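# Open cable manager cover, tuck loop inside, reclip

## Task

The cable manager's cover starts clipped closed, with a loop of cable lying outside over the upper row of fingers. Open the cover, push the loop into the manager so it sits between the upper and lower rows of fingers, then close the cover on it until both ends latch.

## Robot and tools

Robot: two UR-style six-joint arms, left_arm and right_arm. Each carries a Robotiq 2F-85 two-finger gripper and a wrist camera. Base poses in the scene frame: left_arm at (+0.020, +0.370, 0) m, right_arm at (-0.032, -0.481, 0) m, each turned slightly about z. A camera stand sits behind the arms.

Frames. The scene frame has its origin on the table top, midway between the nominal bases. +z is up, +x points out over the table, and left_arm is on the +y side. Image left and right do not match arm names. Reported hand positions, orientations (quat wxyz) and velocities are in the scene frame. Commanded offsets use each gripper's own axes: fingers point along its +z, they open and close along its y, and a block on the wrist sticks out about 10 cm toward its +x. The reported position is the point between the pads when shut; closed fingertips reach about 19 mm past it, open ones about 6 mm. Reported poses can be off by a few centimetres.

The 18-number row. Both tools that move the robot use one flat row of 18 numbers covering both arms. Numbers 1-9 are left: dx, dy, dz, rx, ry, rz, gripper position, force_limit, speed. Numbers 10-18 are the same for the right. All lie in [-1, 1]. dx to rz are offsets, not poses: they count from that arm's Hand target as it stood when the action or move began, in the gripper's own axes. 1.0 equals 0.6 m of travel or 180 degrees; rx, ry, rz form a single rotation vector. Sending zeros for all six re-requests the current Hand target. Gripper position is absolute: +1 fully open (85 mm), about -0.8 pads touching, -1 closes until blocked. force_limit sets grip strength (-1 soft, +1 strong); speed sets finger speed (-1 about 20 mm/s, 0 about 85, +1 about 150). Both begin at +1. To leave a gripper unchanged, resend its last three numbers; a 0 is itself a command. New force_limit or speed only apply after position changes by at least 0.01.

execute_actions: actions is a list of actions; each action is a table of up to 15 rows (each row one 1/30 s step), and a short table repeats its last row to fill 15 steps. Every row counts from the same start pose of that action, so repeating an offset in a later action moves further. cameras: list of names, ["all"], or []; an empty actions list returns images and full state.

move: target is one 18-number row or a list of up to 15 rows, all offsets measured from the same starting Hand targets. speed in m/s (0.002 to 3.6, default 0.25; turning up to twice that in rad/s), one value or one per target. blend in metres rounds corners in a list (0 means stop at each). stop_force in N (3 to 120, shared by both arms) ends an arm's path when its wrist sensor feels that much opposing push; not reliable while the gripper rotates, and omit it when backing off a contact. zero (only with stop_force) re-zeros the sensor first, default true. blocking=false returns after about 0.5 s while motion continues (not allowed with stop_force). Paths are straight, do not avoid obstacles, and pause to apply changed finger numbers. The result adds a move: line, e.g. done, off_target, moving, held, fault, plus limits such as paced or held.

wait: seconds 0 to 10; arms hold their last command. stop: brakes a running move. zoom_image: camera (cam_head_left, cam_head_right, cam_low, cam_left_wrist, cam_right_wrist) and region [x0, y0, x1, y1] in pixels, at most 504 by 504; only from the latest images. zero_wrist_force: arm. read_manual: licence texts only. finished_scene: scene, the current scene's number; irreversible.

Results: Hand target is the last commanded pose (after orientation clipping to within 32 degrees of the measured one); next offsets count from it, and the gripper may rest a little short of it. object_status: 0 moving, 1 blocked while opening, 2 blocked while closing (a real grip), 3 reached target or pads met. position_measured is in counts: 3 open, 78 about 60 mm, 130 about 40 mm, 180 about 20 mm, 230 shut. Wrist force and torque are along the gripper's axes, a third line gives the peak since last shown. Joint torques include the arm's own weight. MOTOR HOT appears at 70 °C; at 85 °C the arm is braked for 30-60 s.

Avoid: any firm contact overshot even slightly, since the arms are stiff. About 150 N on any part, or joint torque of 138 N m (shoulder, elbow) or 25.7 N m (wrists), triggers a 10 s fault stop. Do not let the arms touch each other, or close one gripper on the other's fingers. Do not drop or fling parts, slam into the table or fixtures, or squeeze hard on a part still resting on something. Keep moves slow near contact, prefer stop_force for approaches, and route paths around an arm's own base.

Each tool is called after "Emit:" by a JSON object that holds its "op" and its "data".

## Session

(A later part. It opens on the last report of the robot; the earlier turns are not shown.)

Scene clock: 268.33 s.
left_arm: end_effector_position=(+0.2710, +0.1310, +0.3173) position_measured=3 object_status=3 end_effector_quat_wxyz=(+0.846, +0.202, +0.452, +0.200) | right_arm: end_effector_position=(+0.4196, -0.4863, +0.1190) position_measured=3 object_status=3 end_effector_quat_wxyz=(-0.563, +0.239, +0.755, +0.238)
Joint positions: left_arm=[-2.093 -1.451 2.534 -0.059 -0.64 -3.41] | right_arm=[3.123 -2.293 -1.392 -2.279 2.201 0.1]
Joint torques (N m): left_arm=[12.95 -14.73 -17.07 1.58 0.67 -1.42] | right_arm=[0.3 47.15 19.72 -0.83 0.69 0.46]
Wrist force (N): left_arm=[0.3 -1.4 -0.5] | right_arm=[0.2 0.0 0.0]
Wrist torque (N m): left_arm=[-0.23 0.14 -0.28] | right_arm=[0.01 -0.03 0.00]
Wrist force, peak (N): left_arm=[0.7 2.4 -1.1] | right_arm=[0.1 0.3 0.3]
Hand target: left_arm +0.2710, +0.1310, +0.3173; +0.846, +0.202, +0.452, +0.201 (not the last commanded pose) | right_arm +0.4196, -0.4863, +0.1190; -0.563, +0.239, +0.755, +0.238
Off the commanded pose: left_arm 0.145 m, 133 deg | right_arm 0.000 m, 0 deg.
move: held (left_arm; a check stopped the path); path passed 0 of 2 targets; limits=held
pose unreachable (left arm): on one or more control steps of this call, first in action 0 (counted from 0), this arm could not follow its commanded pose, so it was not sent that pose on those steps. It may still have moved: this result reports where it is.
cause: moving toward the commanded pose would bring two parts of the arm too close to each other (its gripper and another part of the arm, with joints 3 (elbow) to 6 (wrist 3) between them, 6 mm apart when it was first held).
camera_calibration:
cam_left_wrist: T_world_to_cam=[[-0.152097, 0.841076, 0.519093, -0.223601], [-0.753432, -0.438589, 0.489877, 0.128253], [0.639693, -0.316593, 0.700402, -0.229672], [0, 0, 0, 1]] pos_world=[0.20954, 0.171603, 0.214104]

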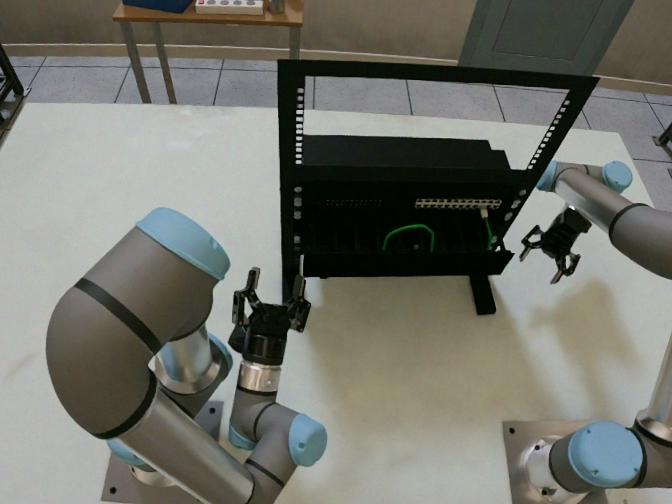

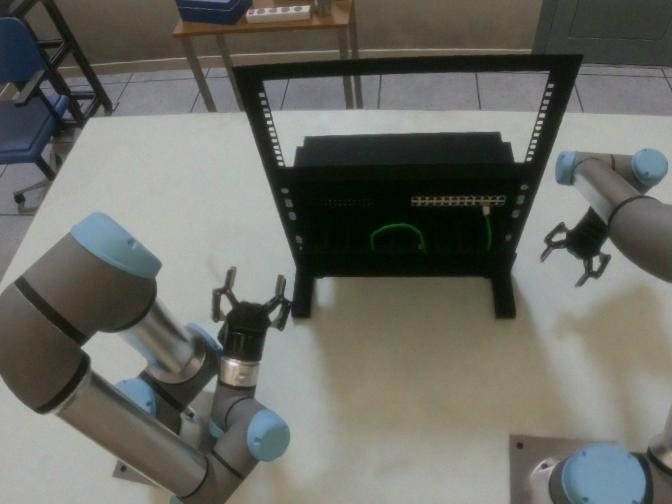

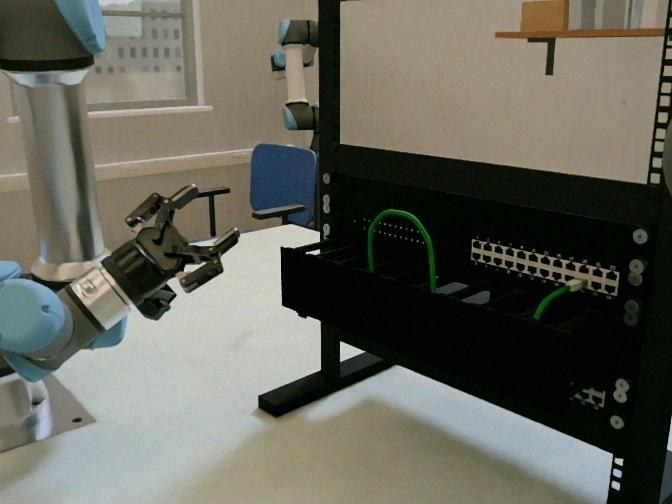

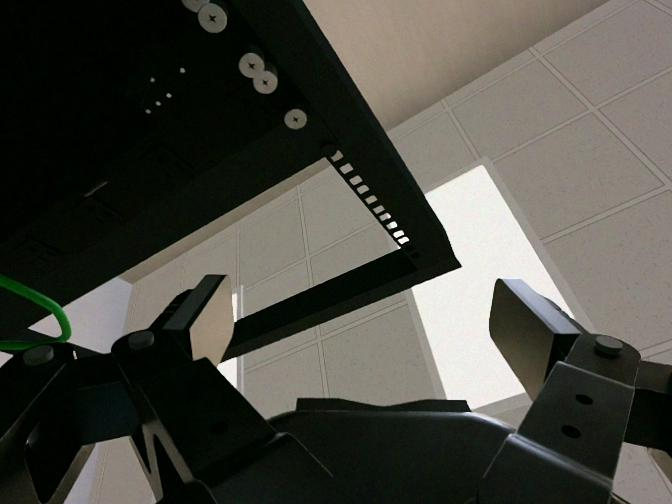

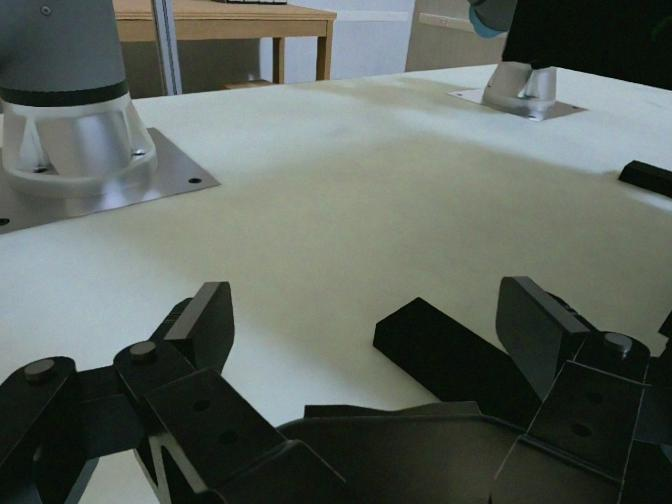

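Emit:
{"op": "move", "data": {"target": [0,0,0,0,0,0,1,1,1,0.187,-0.027,-0.031,-0.277,0.064,0.063,-0.8,-1,0], "cameras": ["all"]}}

Emit:
{"op": "zoom_image", "data": {"camera": "cam_right_wrist", "region": [200, 100, 500, 350]}}

Scene clock: 302.97 s.
left_arm: end_effector_position=(+0.2710, +0.1310, +0.3173) position_measured=3 object_status=3 end_effector_quat_wxyz=(+0.846, +0.202, +0.452, +0.201) | right_arm: end_effector_position=(+0.4085, -0.4926, +0.1691) position_measured=229 object_status=0 end_effector_quat_wxyz=(-0.549, +0.366, +0.657, +0.365)
Joint positions: left_arm=[-2.093 -1.451 2.534 -0.059 -0.64 -3.41] | right_arm=[2.992 -2.171 -1.545 -2.354 2.474 0.09]
Joint torques (N m): left_arm=[14.29 -2.32 -16.85 1.32 0.7 -1.64] | right_arm=[4.05 32.94 28.68 1.09 -2.07 -0.63]
Wrist force (N): left_arm=[0.5 -1.5 -0.3] | right_arm=[-0.1 0.2 0.0]
Wrist torque (N m): left_arm=[-0.25 0.10 -0.28] | right_arm=[0.08 -0.01 0.05]
Wrist force, peak (N): left_arm=[0.3 -1.7 -0.5] | right_arm=[3.6 -3.4 -1.2]
Hand target: left_arm +0.2710, +0.1310, +0.3173; +0.846, +0.202, +0.452, +0.201 | right_arm +0.4085, -0.4926, +0.1691; -0.549, +0.366, +0.657, +0.365 (not the last commanded pose)
Off the commanded pose: left_arm 0.000 m, 0 deg | right_arm 0.063 m, 29 deg.
move: held (right_arm; a check stopped the path); limits=held
pose unreachable (right arm): on one or more control steps of this call, first in action 0 (counted from 0), this arm could not follow its commanded pose, so it was not sent that pose on those steps. It may still have moved: this result reports where it is.
cause: moving toward the commanded pose would bring two parts of the arm too close to each other (its gripper and another part of the arm, with joints 4 (wrist 1) to 6 (wrist 3) between them, 4 mm apart when it was first held).
camera_calibration:
cam_left_wrist: T_world_to_cam=[[-0.152172, 0.841033, 0.519141, -0.223588], [-0.753417, -0.438672, 0.489826, 0.128275], [0.639692, -0.316591, 0.700402, -0.229672], [0, 0, 0, 1]] pos_world=[0.20954, 0.171603, 0.214104]
cam_right_wrist: T_world_to_cam=[[0.889319, 0.454792, 0.0477158, -0.134808], [0.239831, -0.375026, -0.895453, -0.106915], [-0.38935, 0.807787, -0.442591, 0.760216], [0, 0, 0, 1]] pos_world=[0.441519, -0.592879, 0.24716]

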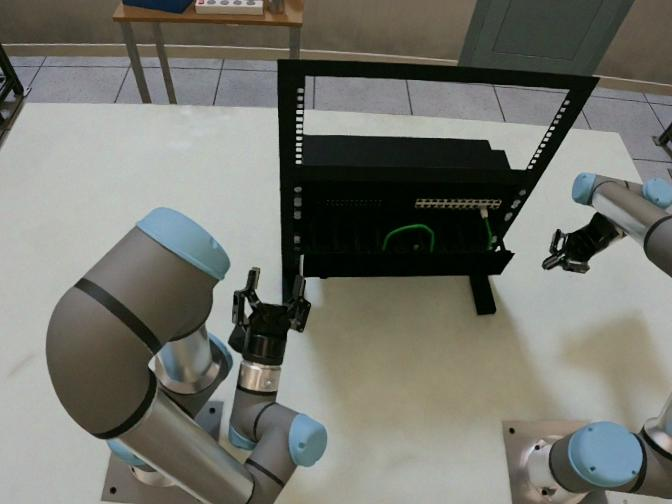

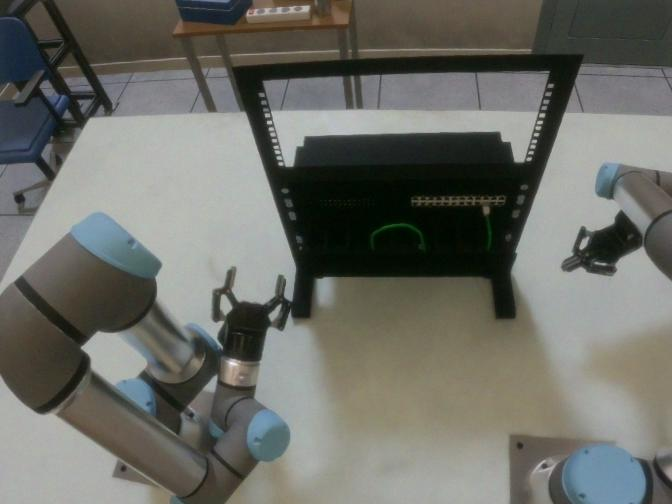

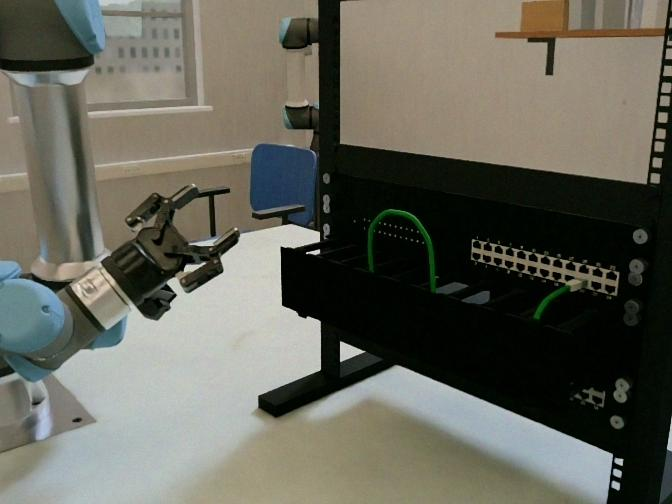

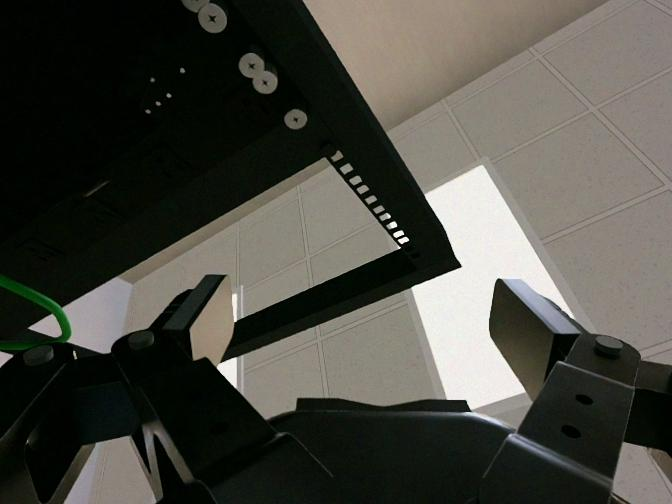

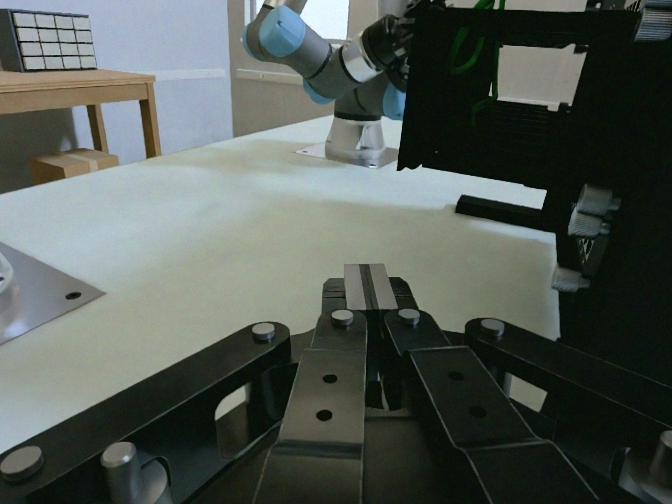

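Scaled by 1.680.

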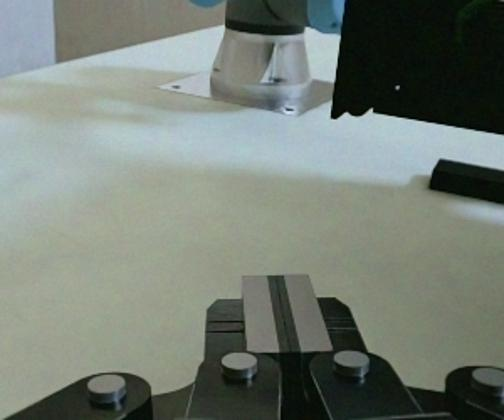

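Emit:
{"op": "zoom_image", "data": {"camera": "cam_right_wrist", "region": [380, 0, 672, 220]}}

Scaled by 1.726.

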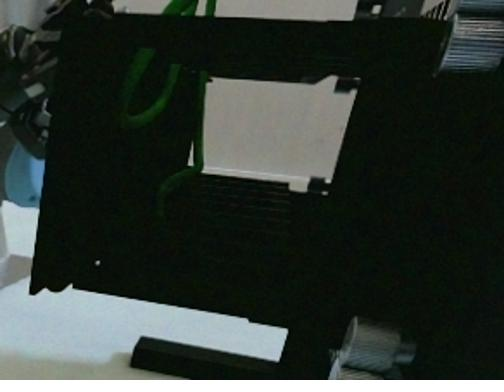

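Emit:
{"op": "move", "data": {"target": [[0,0,0,0,0,0,1,1,1,0.127,0.006,-0.067,-0.026,-0.115,-0.468,-0.8,-1,0],[0,0,0,0,0,0,1,1,1,0.127,0.006,-0.067,-0.053,-0.230,-0.937,-0.8,-1,0]], "speed": 0.4, "cameras": ["cam_low","cam_right_wrist","cam_head_right"]}}

Scene clock: 382.37 s.
left_arm: end_effector_position=(+0.2710, +0.1310, +0.3173) position_measured=3 object_status=3 end_effector_quat_wxyz=(+0.846, +0.202, +0.452, +0.201) | right_arm: end_effector_position=(+0.4201, -0.5203, +0.2499) position_measured=229 object_status=3 end_effector_quat_wxyz=(+0.501, -0.500, +0.500, +0.500)
Joint positions: left_arm=[-2.093 -1.451 2.534 -0.059 -0.64 -3.41] | right_arm=[2.843 -2.018 -1.648 -2.619 2.812 -3.145]
Joint torques (N m): left_arm=[12.44 -1.09 -18.06 1.62 0.77 -1.32] | right_arm=[5.57 43.52 6.29 -2.3 2.44 -1.45]
Wrist force (N): left_arm=[0.4 -1.4 -0.4] | right_arm=[4.1 2.1 0.8]
Wrist torque (N m): left_arm=[-0.24 0.13 -0.28] | right_arm=[0.40 -0.33 0.47]
Wrist force, peak (N): left_arm=[0.2 -1.8 -0.4] | right_arm=[4.3 2.1 1.1]
Hand target: left_arm +0.2710, +0.1310, +0.3173; +0.846, +0.202, +0.452, +0.201 | right_arm +0.4200, -0.5202, +0.2499; +0.501, -0.500, +0.500, +0.500
Off the commanded pose: left_arm 0.000 m, 0 deg | right_arm 0.000 m, 0 deg.
move: done
camera_calibration:
cam_right_wrist: T_world_to_cam=[[-0.999517, -0.00689502, 0.0303035, 0.421232], [0.0309072, -0.322634, 0.946019, -0.392969], [0.00325414, 0.946499, 0.322692, 0.538853], [0, 0, 0, 1]] pos_world=[0.431421, -0.633904, 0.185108]
Images, in order (width x height): cam_head_right 672x504, cam_low 672x504, cam_right_wrist 672x504.

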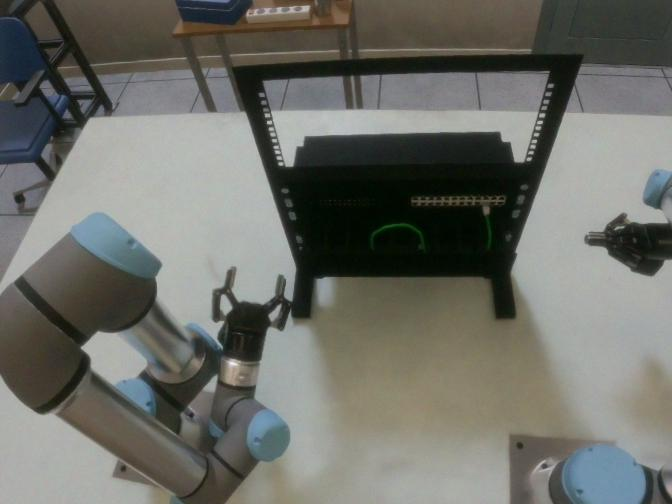

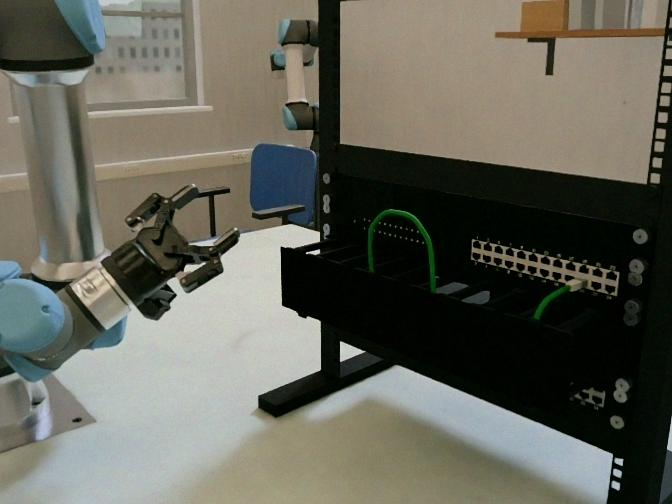

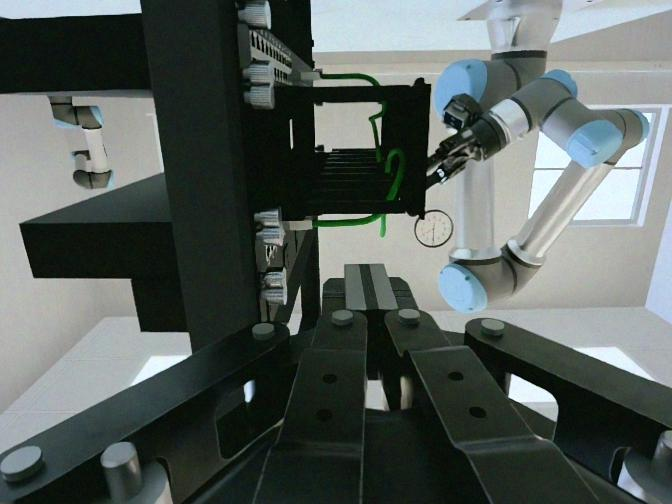

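Emit:
{"op": "zoom_image", "data": {"camera": "cam_right_wrist", "region": [230, 40, 470, 260]}}

Scaled by 2.100.

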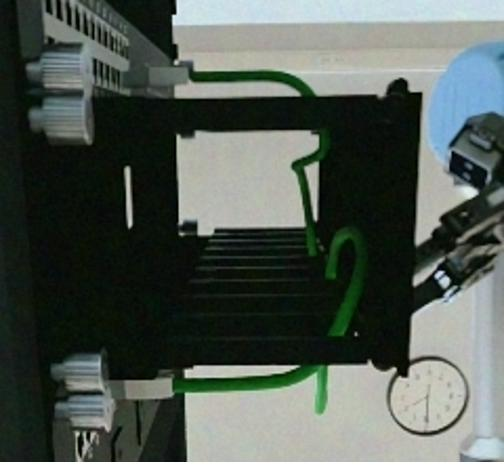

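Emit:
{"op": "move", "data": {"target": [0,0,0,0,0,0,1,1,1,0.058,0.047,0.167,0,0,0,-0.8,-1,0]}}

Emit:
{"op": "move", "data": {"target": [0,0,0,0,0,0,1,1,1,0,0,0.113,0,0,0,-0.8,-1,0], "speed": 0.05, "stop_force": 10, "cameras": ["cam_right_wrist","cam_low"]}}

Emit:
{"op": "zoom_image", "data": {"camera": "cam_right_wrist", "region": [200, 140, 500, 340]}}

Scene clock: 407.30 s.
left_arm: end_effector_position=(+0.2710, +0.1310, +0.3173) position_measured=3 object_status=3 end_effector_quat_wxyz=(+0.846, +0.202, +0.452, +0.201) | right_arm: end_effector_position=(+0.3920, -0.4200, +0.2152) position_measured=229 object_status=3 end_effector_quat_wxyz=(+0.501, -0.500, +0.500, +0.500)
Joint positions: left_arm=[-2.093 -1.451 2.534 -0.059 -0.64 -3.41] | right_arm=[3.031 -1.915 -1.91 -2.462 3 -3.147]
Joint torques (N m): left_arm=[13.14 -1.74 -17.72 2.07 0.49 -1.5] | right_arm=[6.27 41.74 7.72 1.02 1.83 -1.02]
Wrist force (N): left_arm=[0.4 -1.4 -0.4] | right_arm=[4.1 2.3 0.9]
Wrist torque (N m): left_arm=[-0.24 0.12 -0.28] | right_arm=[0.41 -0.35 0.44]
Wrist force, peak (N): left_arm=[0.3 -1.7 -0.4] | right_arm=[5.3 3.3 3.5]
Hand target: left_arm +0.2710, +0.1310, +0.3173; +0.846, +0.202, +0.452, +0.201 | right_arm +0.3920, -0.4200, +0.2152; +0.501, -0.500, +0.500, +0.500
Off the commanded pose: left_arm 0.000 m, 0 deg | right_arm 0.000 m, 0 deg.
move: done

Scene clock: 409.67 s.
left_arm: end_effector_position=(+0.2710, +0.1310, +0.3173) position_measured=3 object_status=3 end_effector_quat_wxyz=(+0.846, +0.202, +0.452, +0.201) | right_arm: end_effector_position=(+0.3921, -0.3522, +0.2152) position_measured=229 object_status=3 end_effector_quat_wxyz=(+0.501, -0.500, +0.500, +0.499)
Joint positions: left_arm=[-2.093 -1.451 2.534 -0.059 -0.64 -3.41] | right_arm=[3.187 -1.866 -1.98 -2.444 3.156 -3.15]
Joint torques (N m): left_arm=[13.86 -1.82 -17.56 2.13 0.61 -1.23] | right_arm=[4.12 37.13 6.66 -0.29 -1.76 -0.51]
Wrist force (N): left_arm=[0.2 -1.6 -0.5] | right_arm=[4.1 2.3 0.9]
Wrist torque (N m): left_arm=[-0.26 0.15 -0.28] | right_arm=[0.39 -0.36 0.44]
Wrist force, peak (N): left_arm=[0.6 -1.8 -0.5] | right_arm=[4.2 2.3 1.7]
Hand target: left_arm +0.2710, +0.1310, +0.3173; +0.846, +0.202, +0.452, +0.201 | right_arm +0.3921, -0.3522, +0.2152; +0.501, -0.500, +0.500, +0.500
Off the commanded pose: left_arm 0.000 m, 0 deg | right_arm 0.000 m, 0 deg.
move: done
camera_calibration:
cam_right_wrist: T_world_to_cam=[[-0.999513, -0.00671722, 0.0304691, 0.395512], [0.0310091, -0.321951, 0.946248, -0.304799], [0.00345342, 0.946732, 0.322003, 0.391171], [0, 0, 0, 1]] pos_world=[0.403421, -0.465808, 0.150406]
Images, in order (width x height): cam_low 672x504, cam_right_wrist 672x504.

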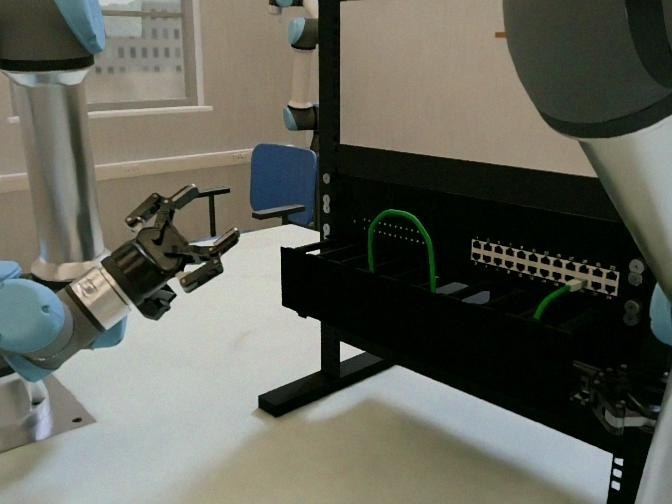

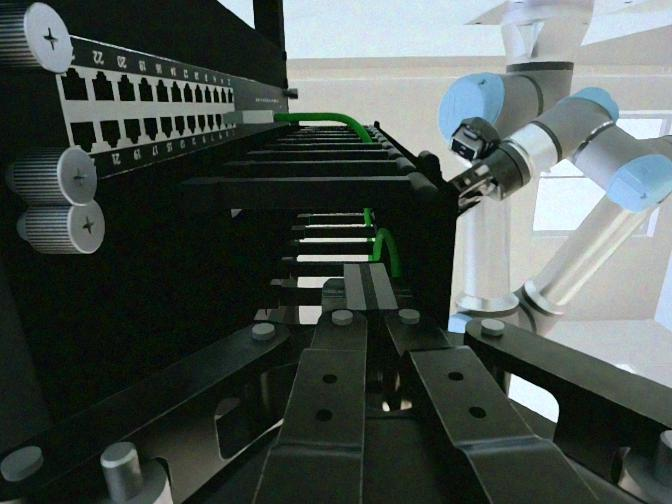

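Scaled by 1.680.

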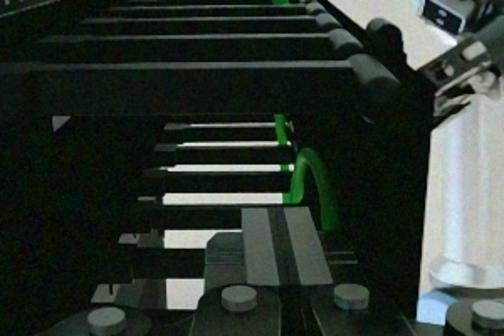

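Emit:
{"op": "move", "data": {"target": [0,0,0,0,0,0,1,1,1,0,0.05,0,0,0,0,-0.8,-1,0], "speed": 0.02, "stop_force": 25, "cameras": ["cam_right_wrist","cam_low","cam_head_left"]}}

Scene clock: 417.27 s.
left_arm: end_effector_position=(+0.2710, +0.1310, +0.3173) position_measured=3 object_status=3 end_effector_quat_wxyz=(+0.846, +0.202, +0.452, +0.201) | right_arm: end_effector_position=(+0.3621, -0.3521, +0.2152) position_measured=229 object_status=3 end_effector_quat_wxyz=(+0.501, -0.500, +0.500, +0.499)
Joint positions: left_arm=[-2.093 -1.451 2.534 -0.059 -0.64 -3.41] | right_arm=[3.188 -1.806 -2.064 -2.414 3.157 -3.143]
Joint torques (N m): left_arm=[13.89 -1.79 -16.67 2.16 0.37 -1] | right_arm=[5 33.91 6.09 -0.14 2.96 -0.58]
Wrist force (N): left_arm=[0.5 -1.5 -0.4] | right_arm=[4.2 2.8 0.8]
Wrist torque (N m): left_arm=[-0.24 0.11 -0.28] | right_arm=[0.50 -0.37 0.43]
Wrist force, peak (N): left_arm=[0.3 -1.8 -0.6] | right_arm=[4.4 -9.3 -1.2]
Hand target: left_arm +0.2710, +0.1310, +0.3173; +0.846, +0.202, +0.452, +0.201 | right_arm +0.3621, -0.3521, +0.2152; +0.501, -0.500, +0.500, +0.500
Off the commanded pose: left_arm 0.000 m, 0 deg | right_arm 0.000 m, 0 deg.
move: done
camera_calibration:
cam_right_wrist: T_world_to_cam=[[-0.999513, -0.00671989, 0.030468, 0.365526], [0.0310086, -0.322041, 0.946218, -0.303905], [0.00345346, 0.946702, 0.322092, 0.391246], [0, 0, 0, 1]] pos_world=[0.373421, -0.465807, 0.150406]
Images, in order (width x height): cam_head_left 672x504, cam_low 672x504, cam_right_wrist 672x504.

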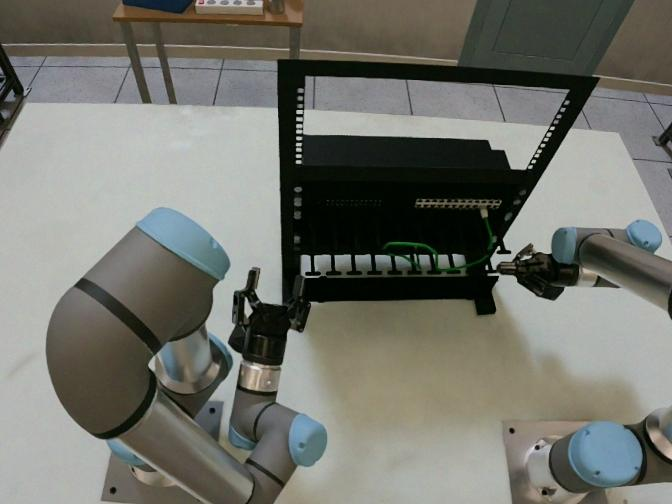

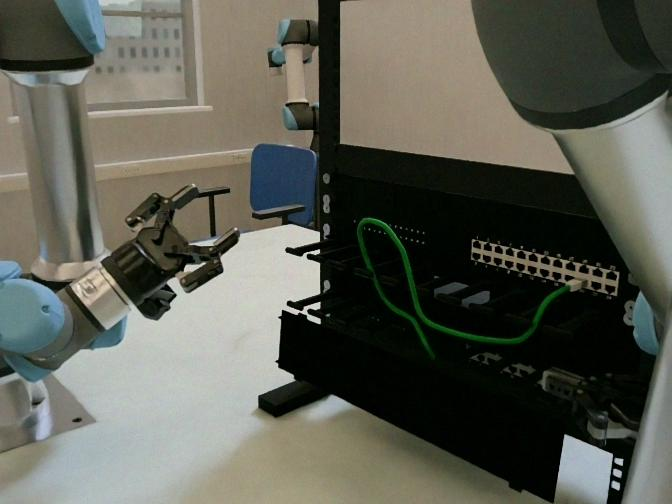

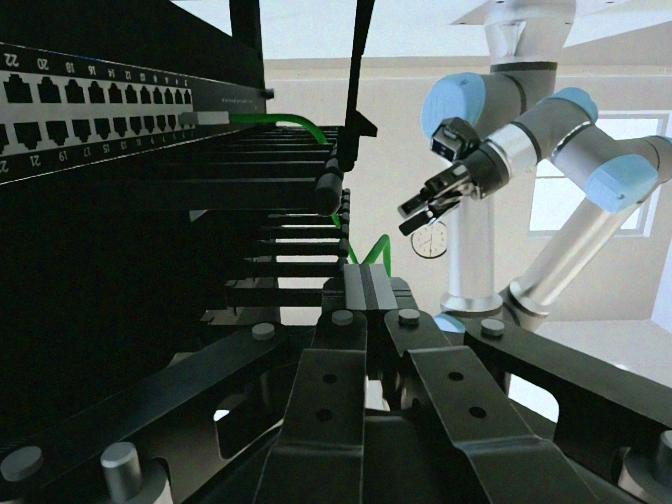

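Emit:
{"op": "move", "data": {"target": [0,0,0,0,0,0,1,1,1,0,0,-0.2,0,0,0,-0.8,-1,0], "cameras": ["cam_right_wrist","cam_low","cam_head_left","cam_head_right"]}}

Emit:
{"op": "zoom_image", "data": {"camera": "cam_head_left", "region": [280, 190, 530, 340]}}

Emit:
{"op": "zoom_image", "data": {"camera": "cam_head_right", "region": [280, 190, 530, 340]}}

Emit:
{"op": "zoom_image", "data": {"camera": "cam_low", "region": [270, 190, 640, 500]}}

Emit:
{"op": "zoom_image", "data": {"camera": "cam_right_wrist", "region": [180, 40, 450, 260]}}

Scene clock: 427.13 s.
left_arm: end_effector_position=(+0.2710, +0.1310, +0.3173) position_measured=3 object_status=3 end_effector_quat_wxyz=(+0.846, +0.202, +0.452, +0.201) | right_arm: end_effector_position=(+0.3620, -0.4721, +0.2151) position_measured=229 object_status=3 end_effector_quat_wxyz=(+0.501, -0.500, +0.500, +0.500)
Joint positions: left_arm=[-2.093 -1.451 2.534 -0.059 -0.64 -3.41] | right_arm=[2.903 -1.912 -1.916 -2.458 2.872 -3.145]
Joint torques (N m): left_arm=[13.48 -1.45 -17.21 2.06 0.2 -1.14] | right_arm=[-5.12 36.14 12.85 1.38 -2 1.4]
Wrist force (N): left_arm=[0.2 -1.5 -0.4] | right_arm=[4.4 2.5 0.9]
Wrist torque (N m): left_arm=[-0.24 0.14 -0.28] | right_arm=[0.45 -0.39 0.43]
Wrist force, peak (N): left_arm=[0.4 -1.7 -0.5] | right_arm=[4.3 2.7 3.7]
Hand target: left_arm +0.2710, +0.1310, +0.3173; +0.846, +0.202, +0.452, +0.201 | right_arm +0.3619, -0.4721, +0.2151; +0.501, -0.500, +0.500, +0.500
Off the commanded pose: left_arm 0.000 m, 0 deg | right_arm 0.000 m, 0 deg.
move: done
camera_calibration:
cam_right_wrist: T_world_to_cam=[[-0.999512, -0.0064602, 0.0305623, 0.364764], [0.0310113, -0.322768, 0.94597, -0.342717], [0.00375339, 0.946456, 0.322811, 0.504454], [0, 0, 0, 1]] pos_world=[0.373321, -0.585705, 0.150208]
Images, in order (width x height): cam_head_left 672x504, cam_head_right 672x504, cam_low 672x504, cam_right_wrist 672x504.

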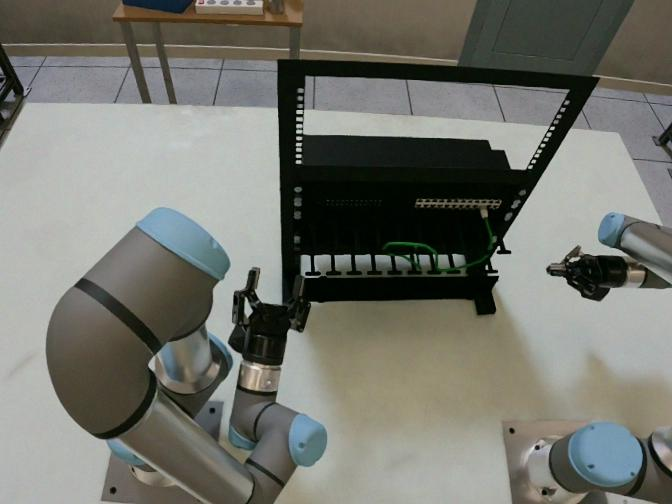

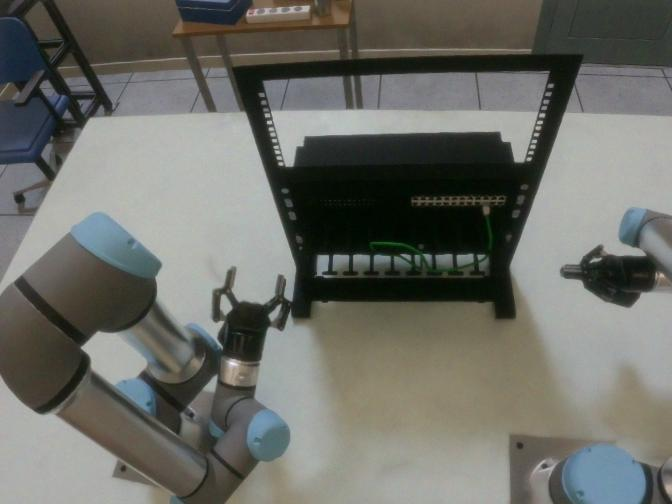

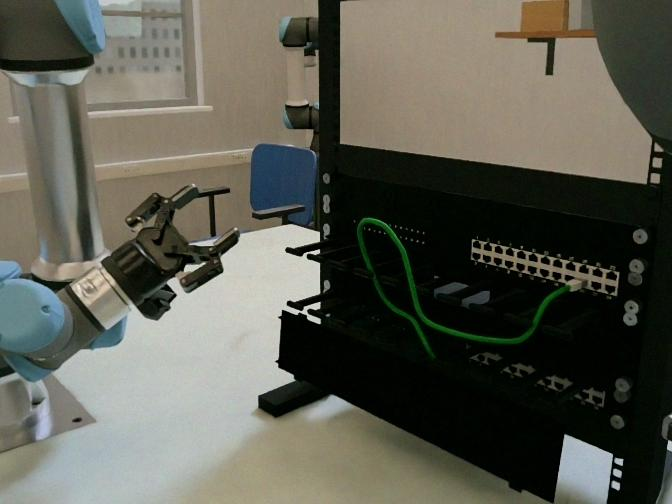

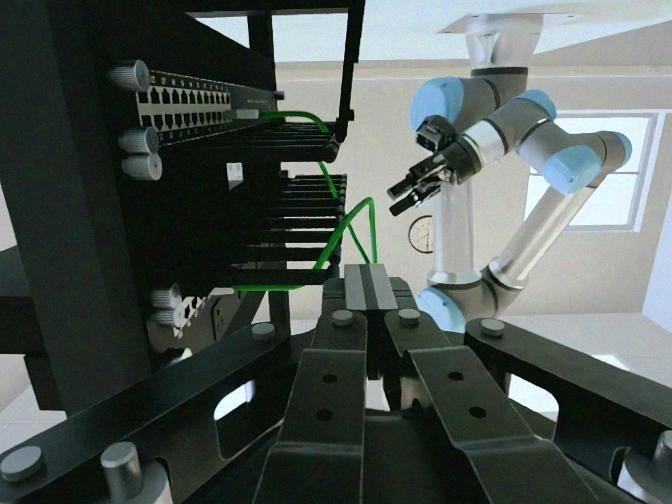

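Scaled by 2.016.

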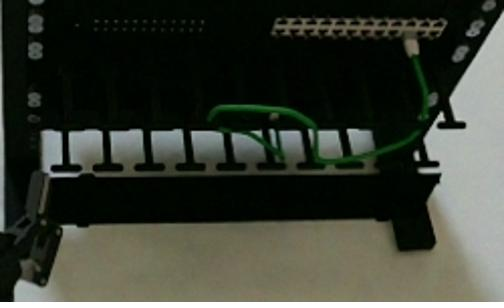

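Scaled by 2.016.

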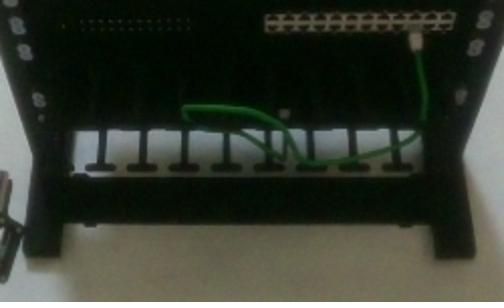

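Scaled by 1.362.

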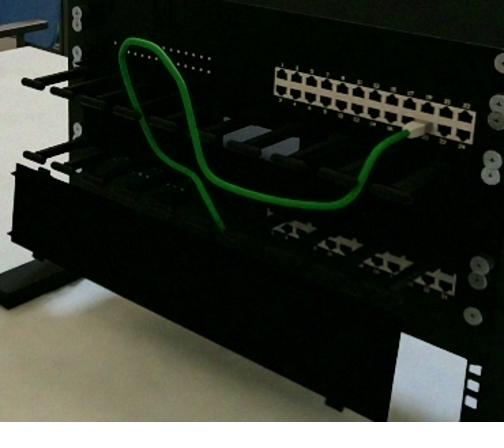

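Scaled by 1.867.

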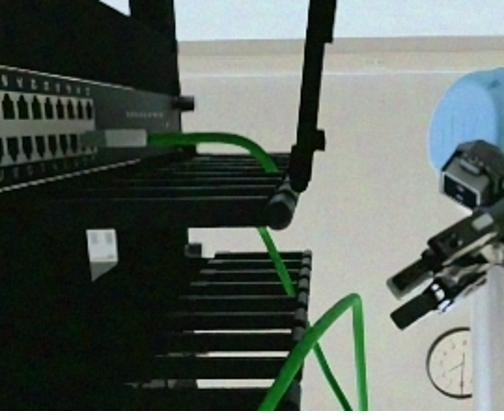

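Emit:
{"op": "move", "data": {"target": [-0.323,-0.323,-0.025,0.132,0.132,0.3,1,1,1,0,0,0,0,0,0,-0.8,-1,0], "cameras": ["cam_left_wrist","cam_low","cam_head_left"]}}

Emit:
{"op": "zoom_image", "data": {"camera": "cam_left_wrist", "region": [150, 0, 520, 290]}}

Scene clock: 471.23 s.
left_arm: end_effector_position=(+0.1896, -0.1299, +0.3405) position_measured=3 object_status=3 end_effector_quat_wxyz=(+0.500, +0.501, +0.499, +0.500) end_effector_velocity=(-0.001, -0.001, +0.000) end_effector_angular_velocity=(+0.005, +0.001, -0.001) | right_arm: end_effector_position=(+0.3619, -0.4721, +0.2151) position_measured=229 object_status=3 end_effector_quat_wxyz=(+0.501, -0.500, +0.500, +0.500)
Joint positions: left_arm=[-1.975 -1.288 1.626 -0.34 -0.437 -1.569] | right_arm=[2.903 -1.912 -1.916 -2.458 2.872 -3.145]
Joint velocities: left_arm=[-0.001 0 -0.002 -0.001 -0.001 0.007] | right_arm=[within noise]
Joint torques (N m): left_arm=[-14.25 -29.56 -28.86 2.65 1.97 1.67] | right_arm=[-5.79 41.62 23.18 1.47 -2.37 1.46]
Wrist force (N): left_arm=[0.0 -2.3 -0.8] | right_arm=[4.6 2.6 1.0]
Wrist torque (N m): left_arm=[-0.04 -0.02 0.04] | right_arm=[0.47 -0.42 0.44]
Wrist force, peak (N): left_arm=[-2.2 -1.6 -1.2] | right_arm=[4.8 2.9 0.8]
Hand target: left_arm +0.1895, -0.1300, +0.3405; +0.500, +0.501, +0.499, +0.500 | right_arm +0.3619, -0.4721, +0.2151; +0.501, -0.500, +0.500, +0.500
Off the commanded pose: left_arm 0.000 m, 0 deg | right_arm 0.000 m, 0 deg.
move: done
camera_calibration:
cam_left_wrist: T_world_to_cam=[[0.0012503, 0.00549581, 0.999984, -0.329857], [-0.317965, -0.948086, 0.00560814, -0.042821], [0.948102, -0.317967, 0.000562085, -0.0968118], [0, 0, 0, 1]] pos_world=[0.0785843, -0.0695681, 0.330147]
Images, in order (width x height): cam_head_left 672x504, cam_low 672x504, cam_left_wrist 672x504.

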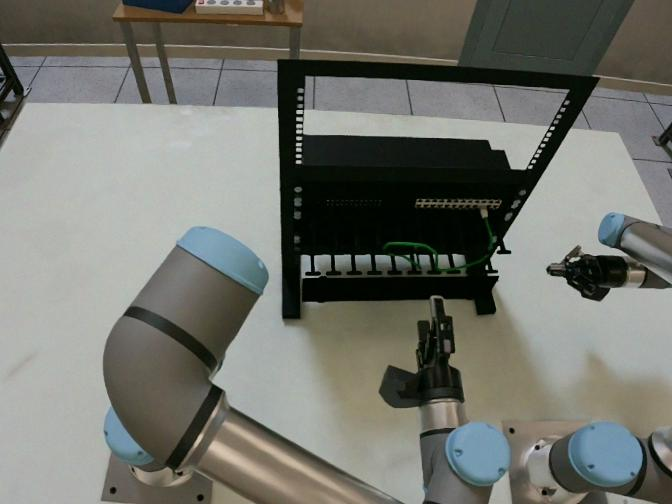

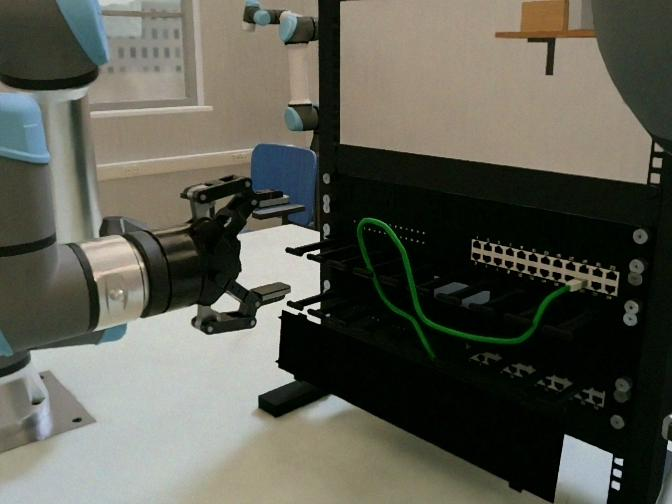

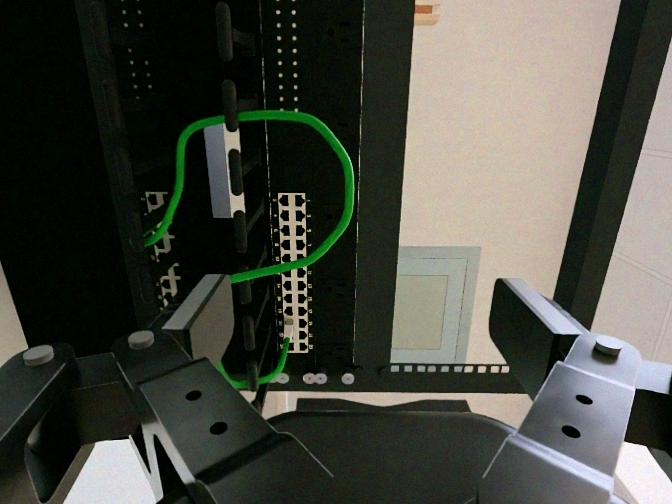

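Scaled by 1.362.

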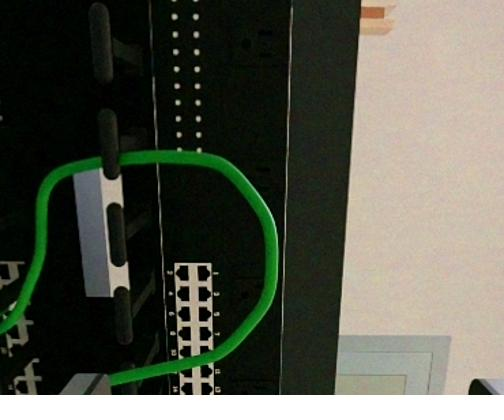

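Emit:
{"op": "move", "data": {"target": [0.028,-0.004,0.22,0,0,0,1,1,1,0,0,0,0,0,0,-0.8,-1,0], "speed": 0.15, "cameras": ["cam_left_wrist","cam_low"]}}

Emit:
{"op": "zoom_image", "data": {"camera": "cam_low", "region": [270, 150, 520, 380]}}

Scene clock: 493.07 s.
left_arm: end_effector_position=(+0.3215, -0.1135, +0.3381) position_measured=3 object_status=3 end_effector_quat_wxyz=(+0.500, +0.501, +0.499, +0.500) | right_arm: end_effector_position=(+0.3619, -0.4721, +0.2151) position_measured=229 object_status=3 end_effector_quat_wxyz=(+0.501, -0.500, +0.500, +0.500)
Joint positions: left_arm=[-1.722 -1.337 1.696 -0.362 -0.184 -1.567] | right_arm=[2.903 -1.912 -1.916 -2.458 2.872 -3.145]
Joint torques (N m): left_arm=[5.37 -19.44 -30.66 -0.06 0.97 0.38] | right_arm=[-5.92 40.73 22.76 1.31 -2.41 1.19]
Wrist force (N): left_arm=[-0.1 -2.2 -0.6] | right_arm=[4.5 2.7 0.9]
Wrist torque (N m): left_arm=[-0.01 -0.01 0.01] | right_arm=[0.49 -0.41 0.43]
Wrist force, peak (N): left_arm=[-0.3 -2.4 -2.7] | right_arm=[4.6 3.0 0.9]
Hand target: left_arm +0.3215, -0.1135, +0.3381; +0.500, +0.501, +0.499, +0.500 | right_arm +0.3619, -0.4721, +0.2151; +0.501, -0.500, +0.500, +0.500
Off the commanded pose: left_arm 0.000 m, 0 deg | right_arm 0.000 m, 0 deg.
move: done
camera_calibration:
cam_left_wrist: T_world_to_cam=[[0.00134546, 0.00546353, 0.999984, -0.327735], [-0.318054, -0.948056, 0.00560775, 0.0147956], [0.948072, -0.318056, 0.000462125, -0.216584], [0, 0, 0, 1]] pos_world=[0.210484, -0.0530683, 0.327747]
Images, in order (width x height): cam_low 672x504, cam_left_wrist 672x504.

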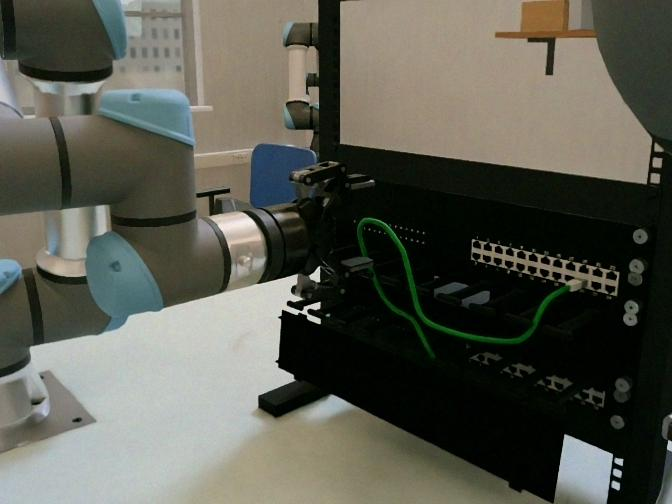

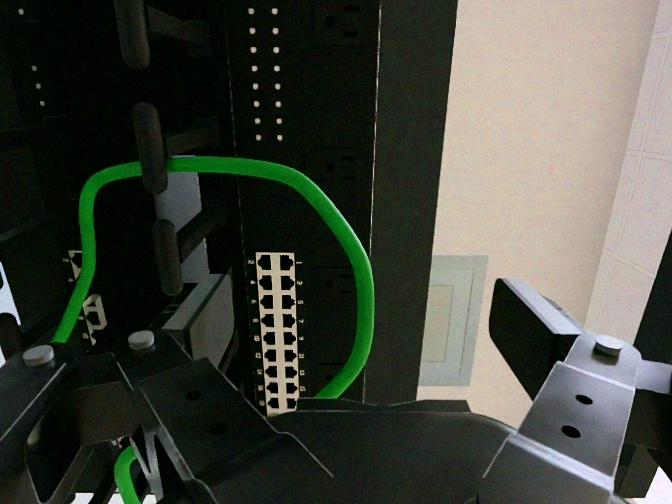

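Scaled by 2.016.

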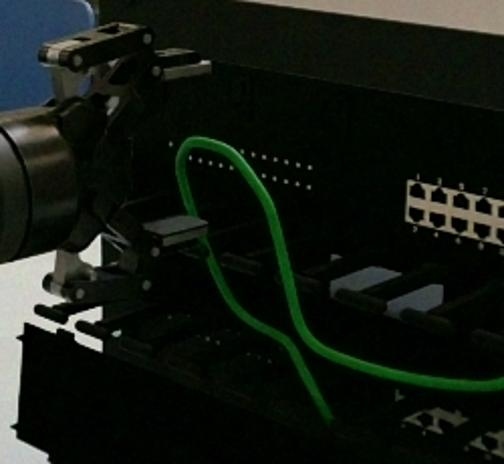

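Emit:
{"op": "move", "data": {"target": [[0,0.003,0.042,0,0,0,1,1,1,0,0,0,0,0,0,-0.8,-1,0],[0,0.003,0.042,0,0,0,-1,-1,-1,0,0,0,0,0,0,-0.8,-1,0]], "speed": 0.1, "cameras": ["cam_left_wrist","cam_low"]}}

Emit:
{"op": "zoom_image", "data": {"camera": "cam_low", "region": [270, 150, 520, 380]}}

Scene clock: 513.37 s.
left_arm: end_effector_position=(+0.3467, -0.1136, +0.3399) position_measured=217 object_status=0 end_effector_quat_wxyz=(+0.500, +0.501, +0.499, +0.500) | right_arm: end_effector_position=(+0.3619, -0.4721, +0.2151) position_measured=229 object_status=3 end_effector_quat_wxyz=(+0.501, -0.500, +0.500, +0.500)
Joint positions: left_arm=[-1.668 -1.331 1.685 -0.357 -0.131 -1.566] | right_arm=[2.903 -1.912 -1.916 -2.458 2.872 -3.145]
Joint torques (N m): left_arm=[-12.48 -42.48 -11.92 1.44 0.85 0.02] | right_arm=[-6.15 40.53 20.42 1.11 -2.35 0.97]
Wrist force (N): left_arm=[-0.1 -2.2 -0.6] | right_arm=[4.5 2.8 0.8]
Wrist torque (N m): left_arm=[0.02 -0.02 0.04] | right_arm=[0.49 -0.41 0.44]
Wrist force, peak (N): left_arm=[0.0 -2.3 -1.5] | right_arm=[4.8 2.6 1.0]
Hand target: left_arm +0.3467, -0.1136, +0.3399; +0.500, +0.501, +0.499, +0.500 | right_arm +0.3619, -0.4721, +0.2151; +0.501, -0.500, +0.500, +0.500
Off the commanded pose: left_arm 0.000 m, 0 deg | right_arm 0.000 m, 0 deg.
move: done
camera_calibration:
cam_left_wrist: T_world_to_cam=[[0.00134613, 0.00546303, 0.999984, -0.329568], [-0.318175, -0.948015, 0.00560744, 0.0227679], [0.948031, -0.318177, 0.000462044, -0.2406], [0, 0, 0, 1]] pos_world=[0.235784, -0.0531687, 0.329547]
Images, in order (width x height): cam_low 672x504, cam_left_wrist 672x504.

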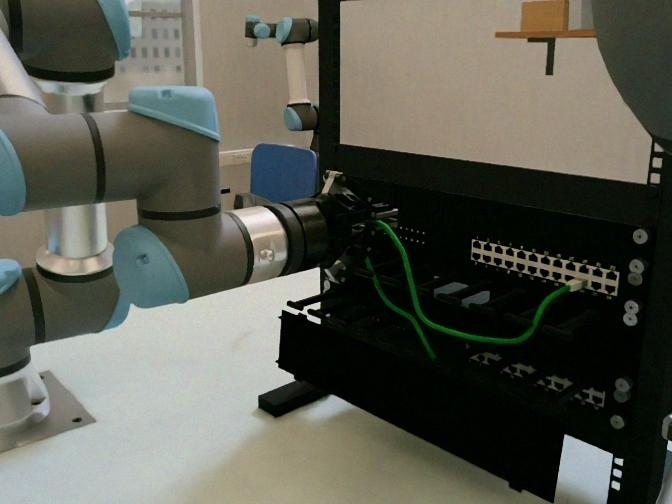

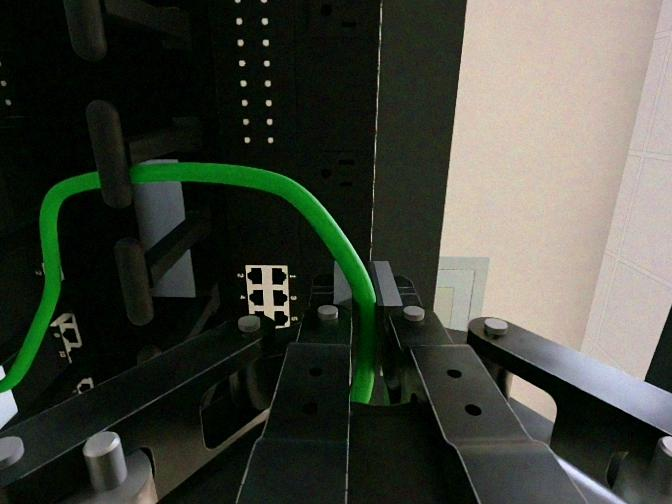

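Scaled by 2.016.

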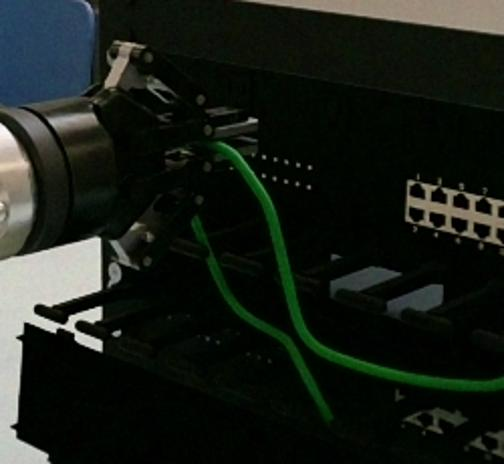

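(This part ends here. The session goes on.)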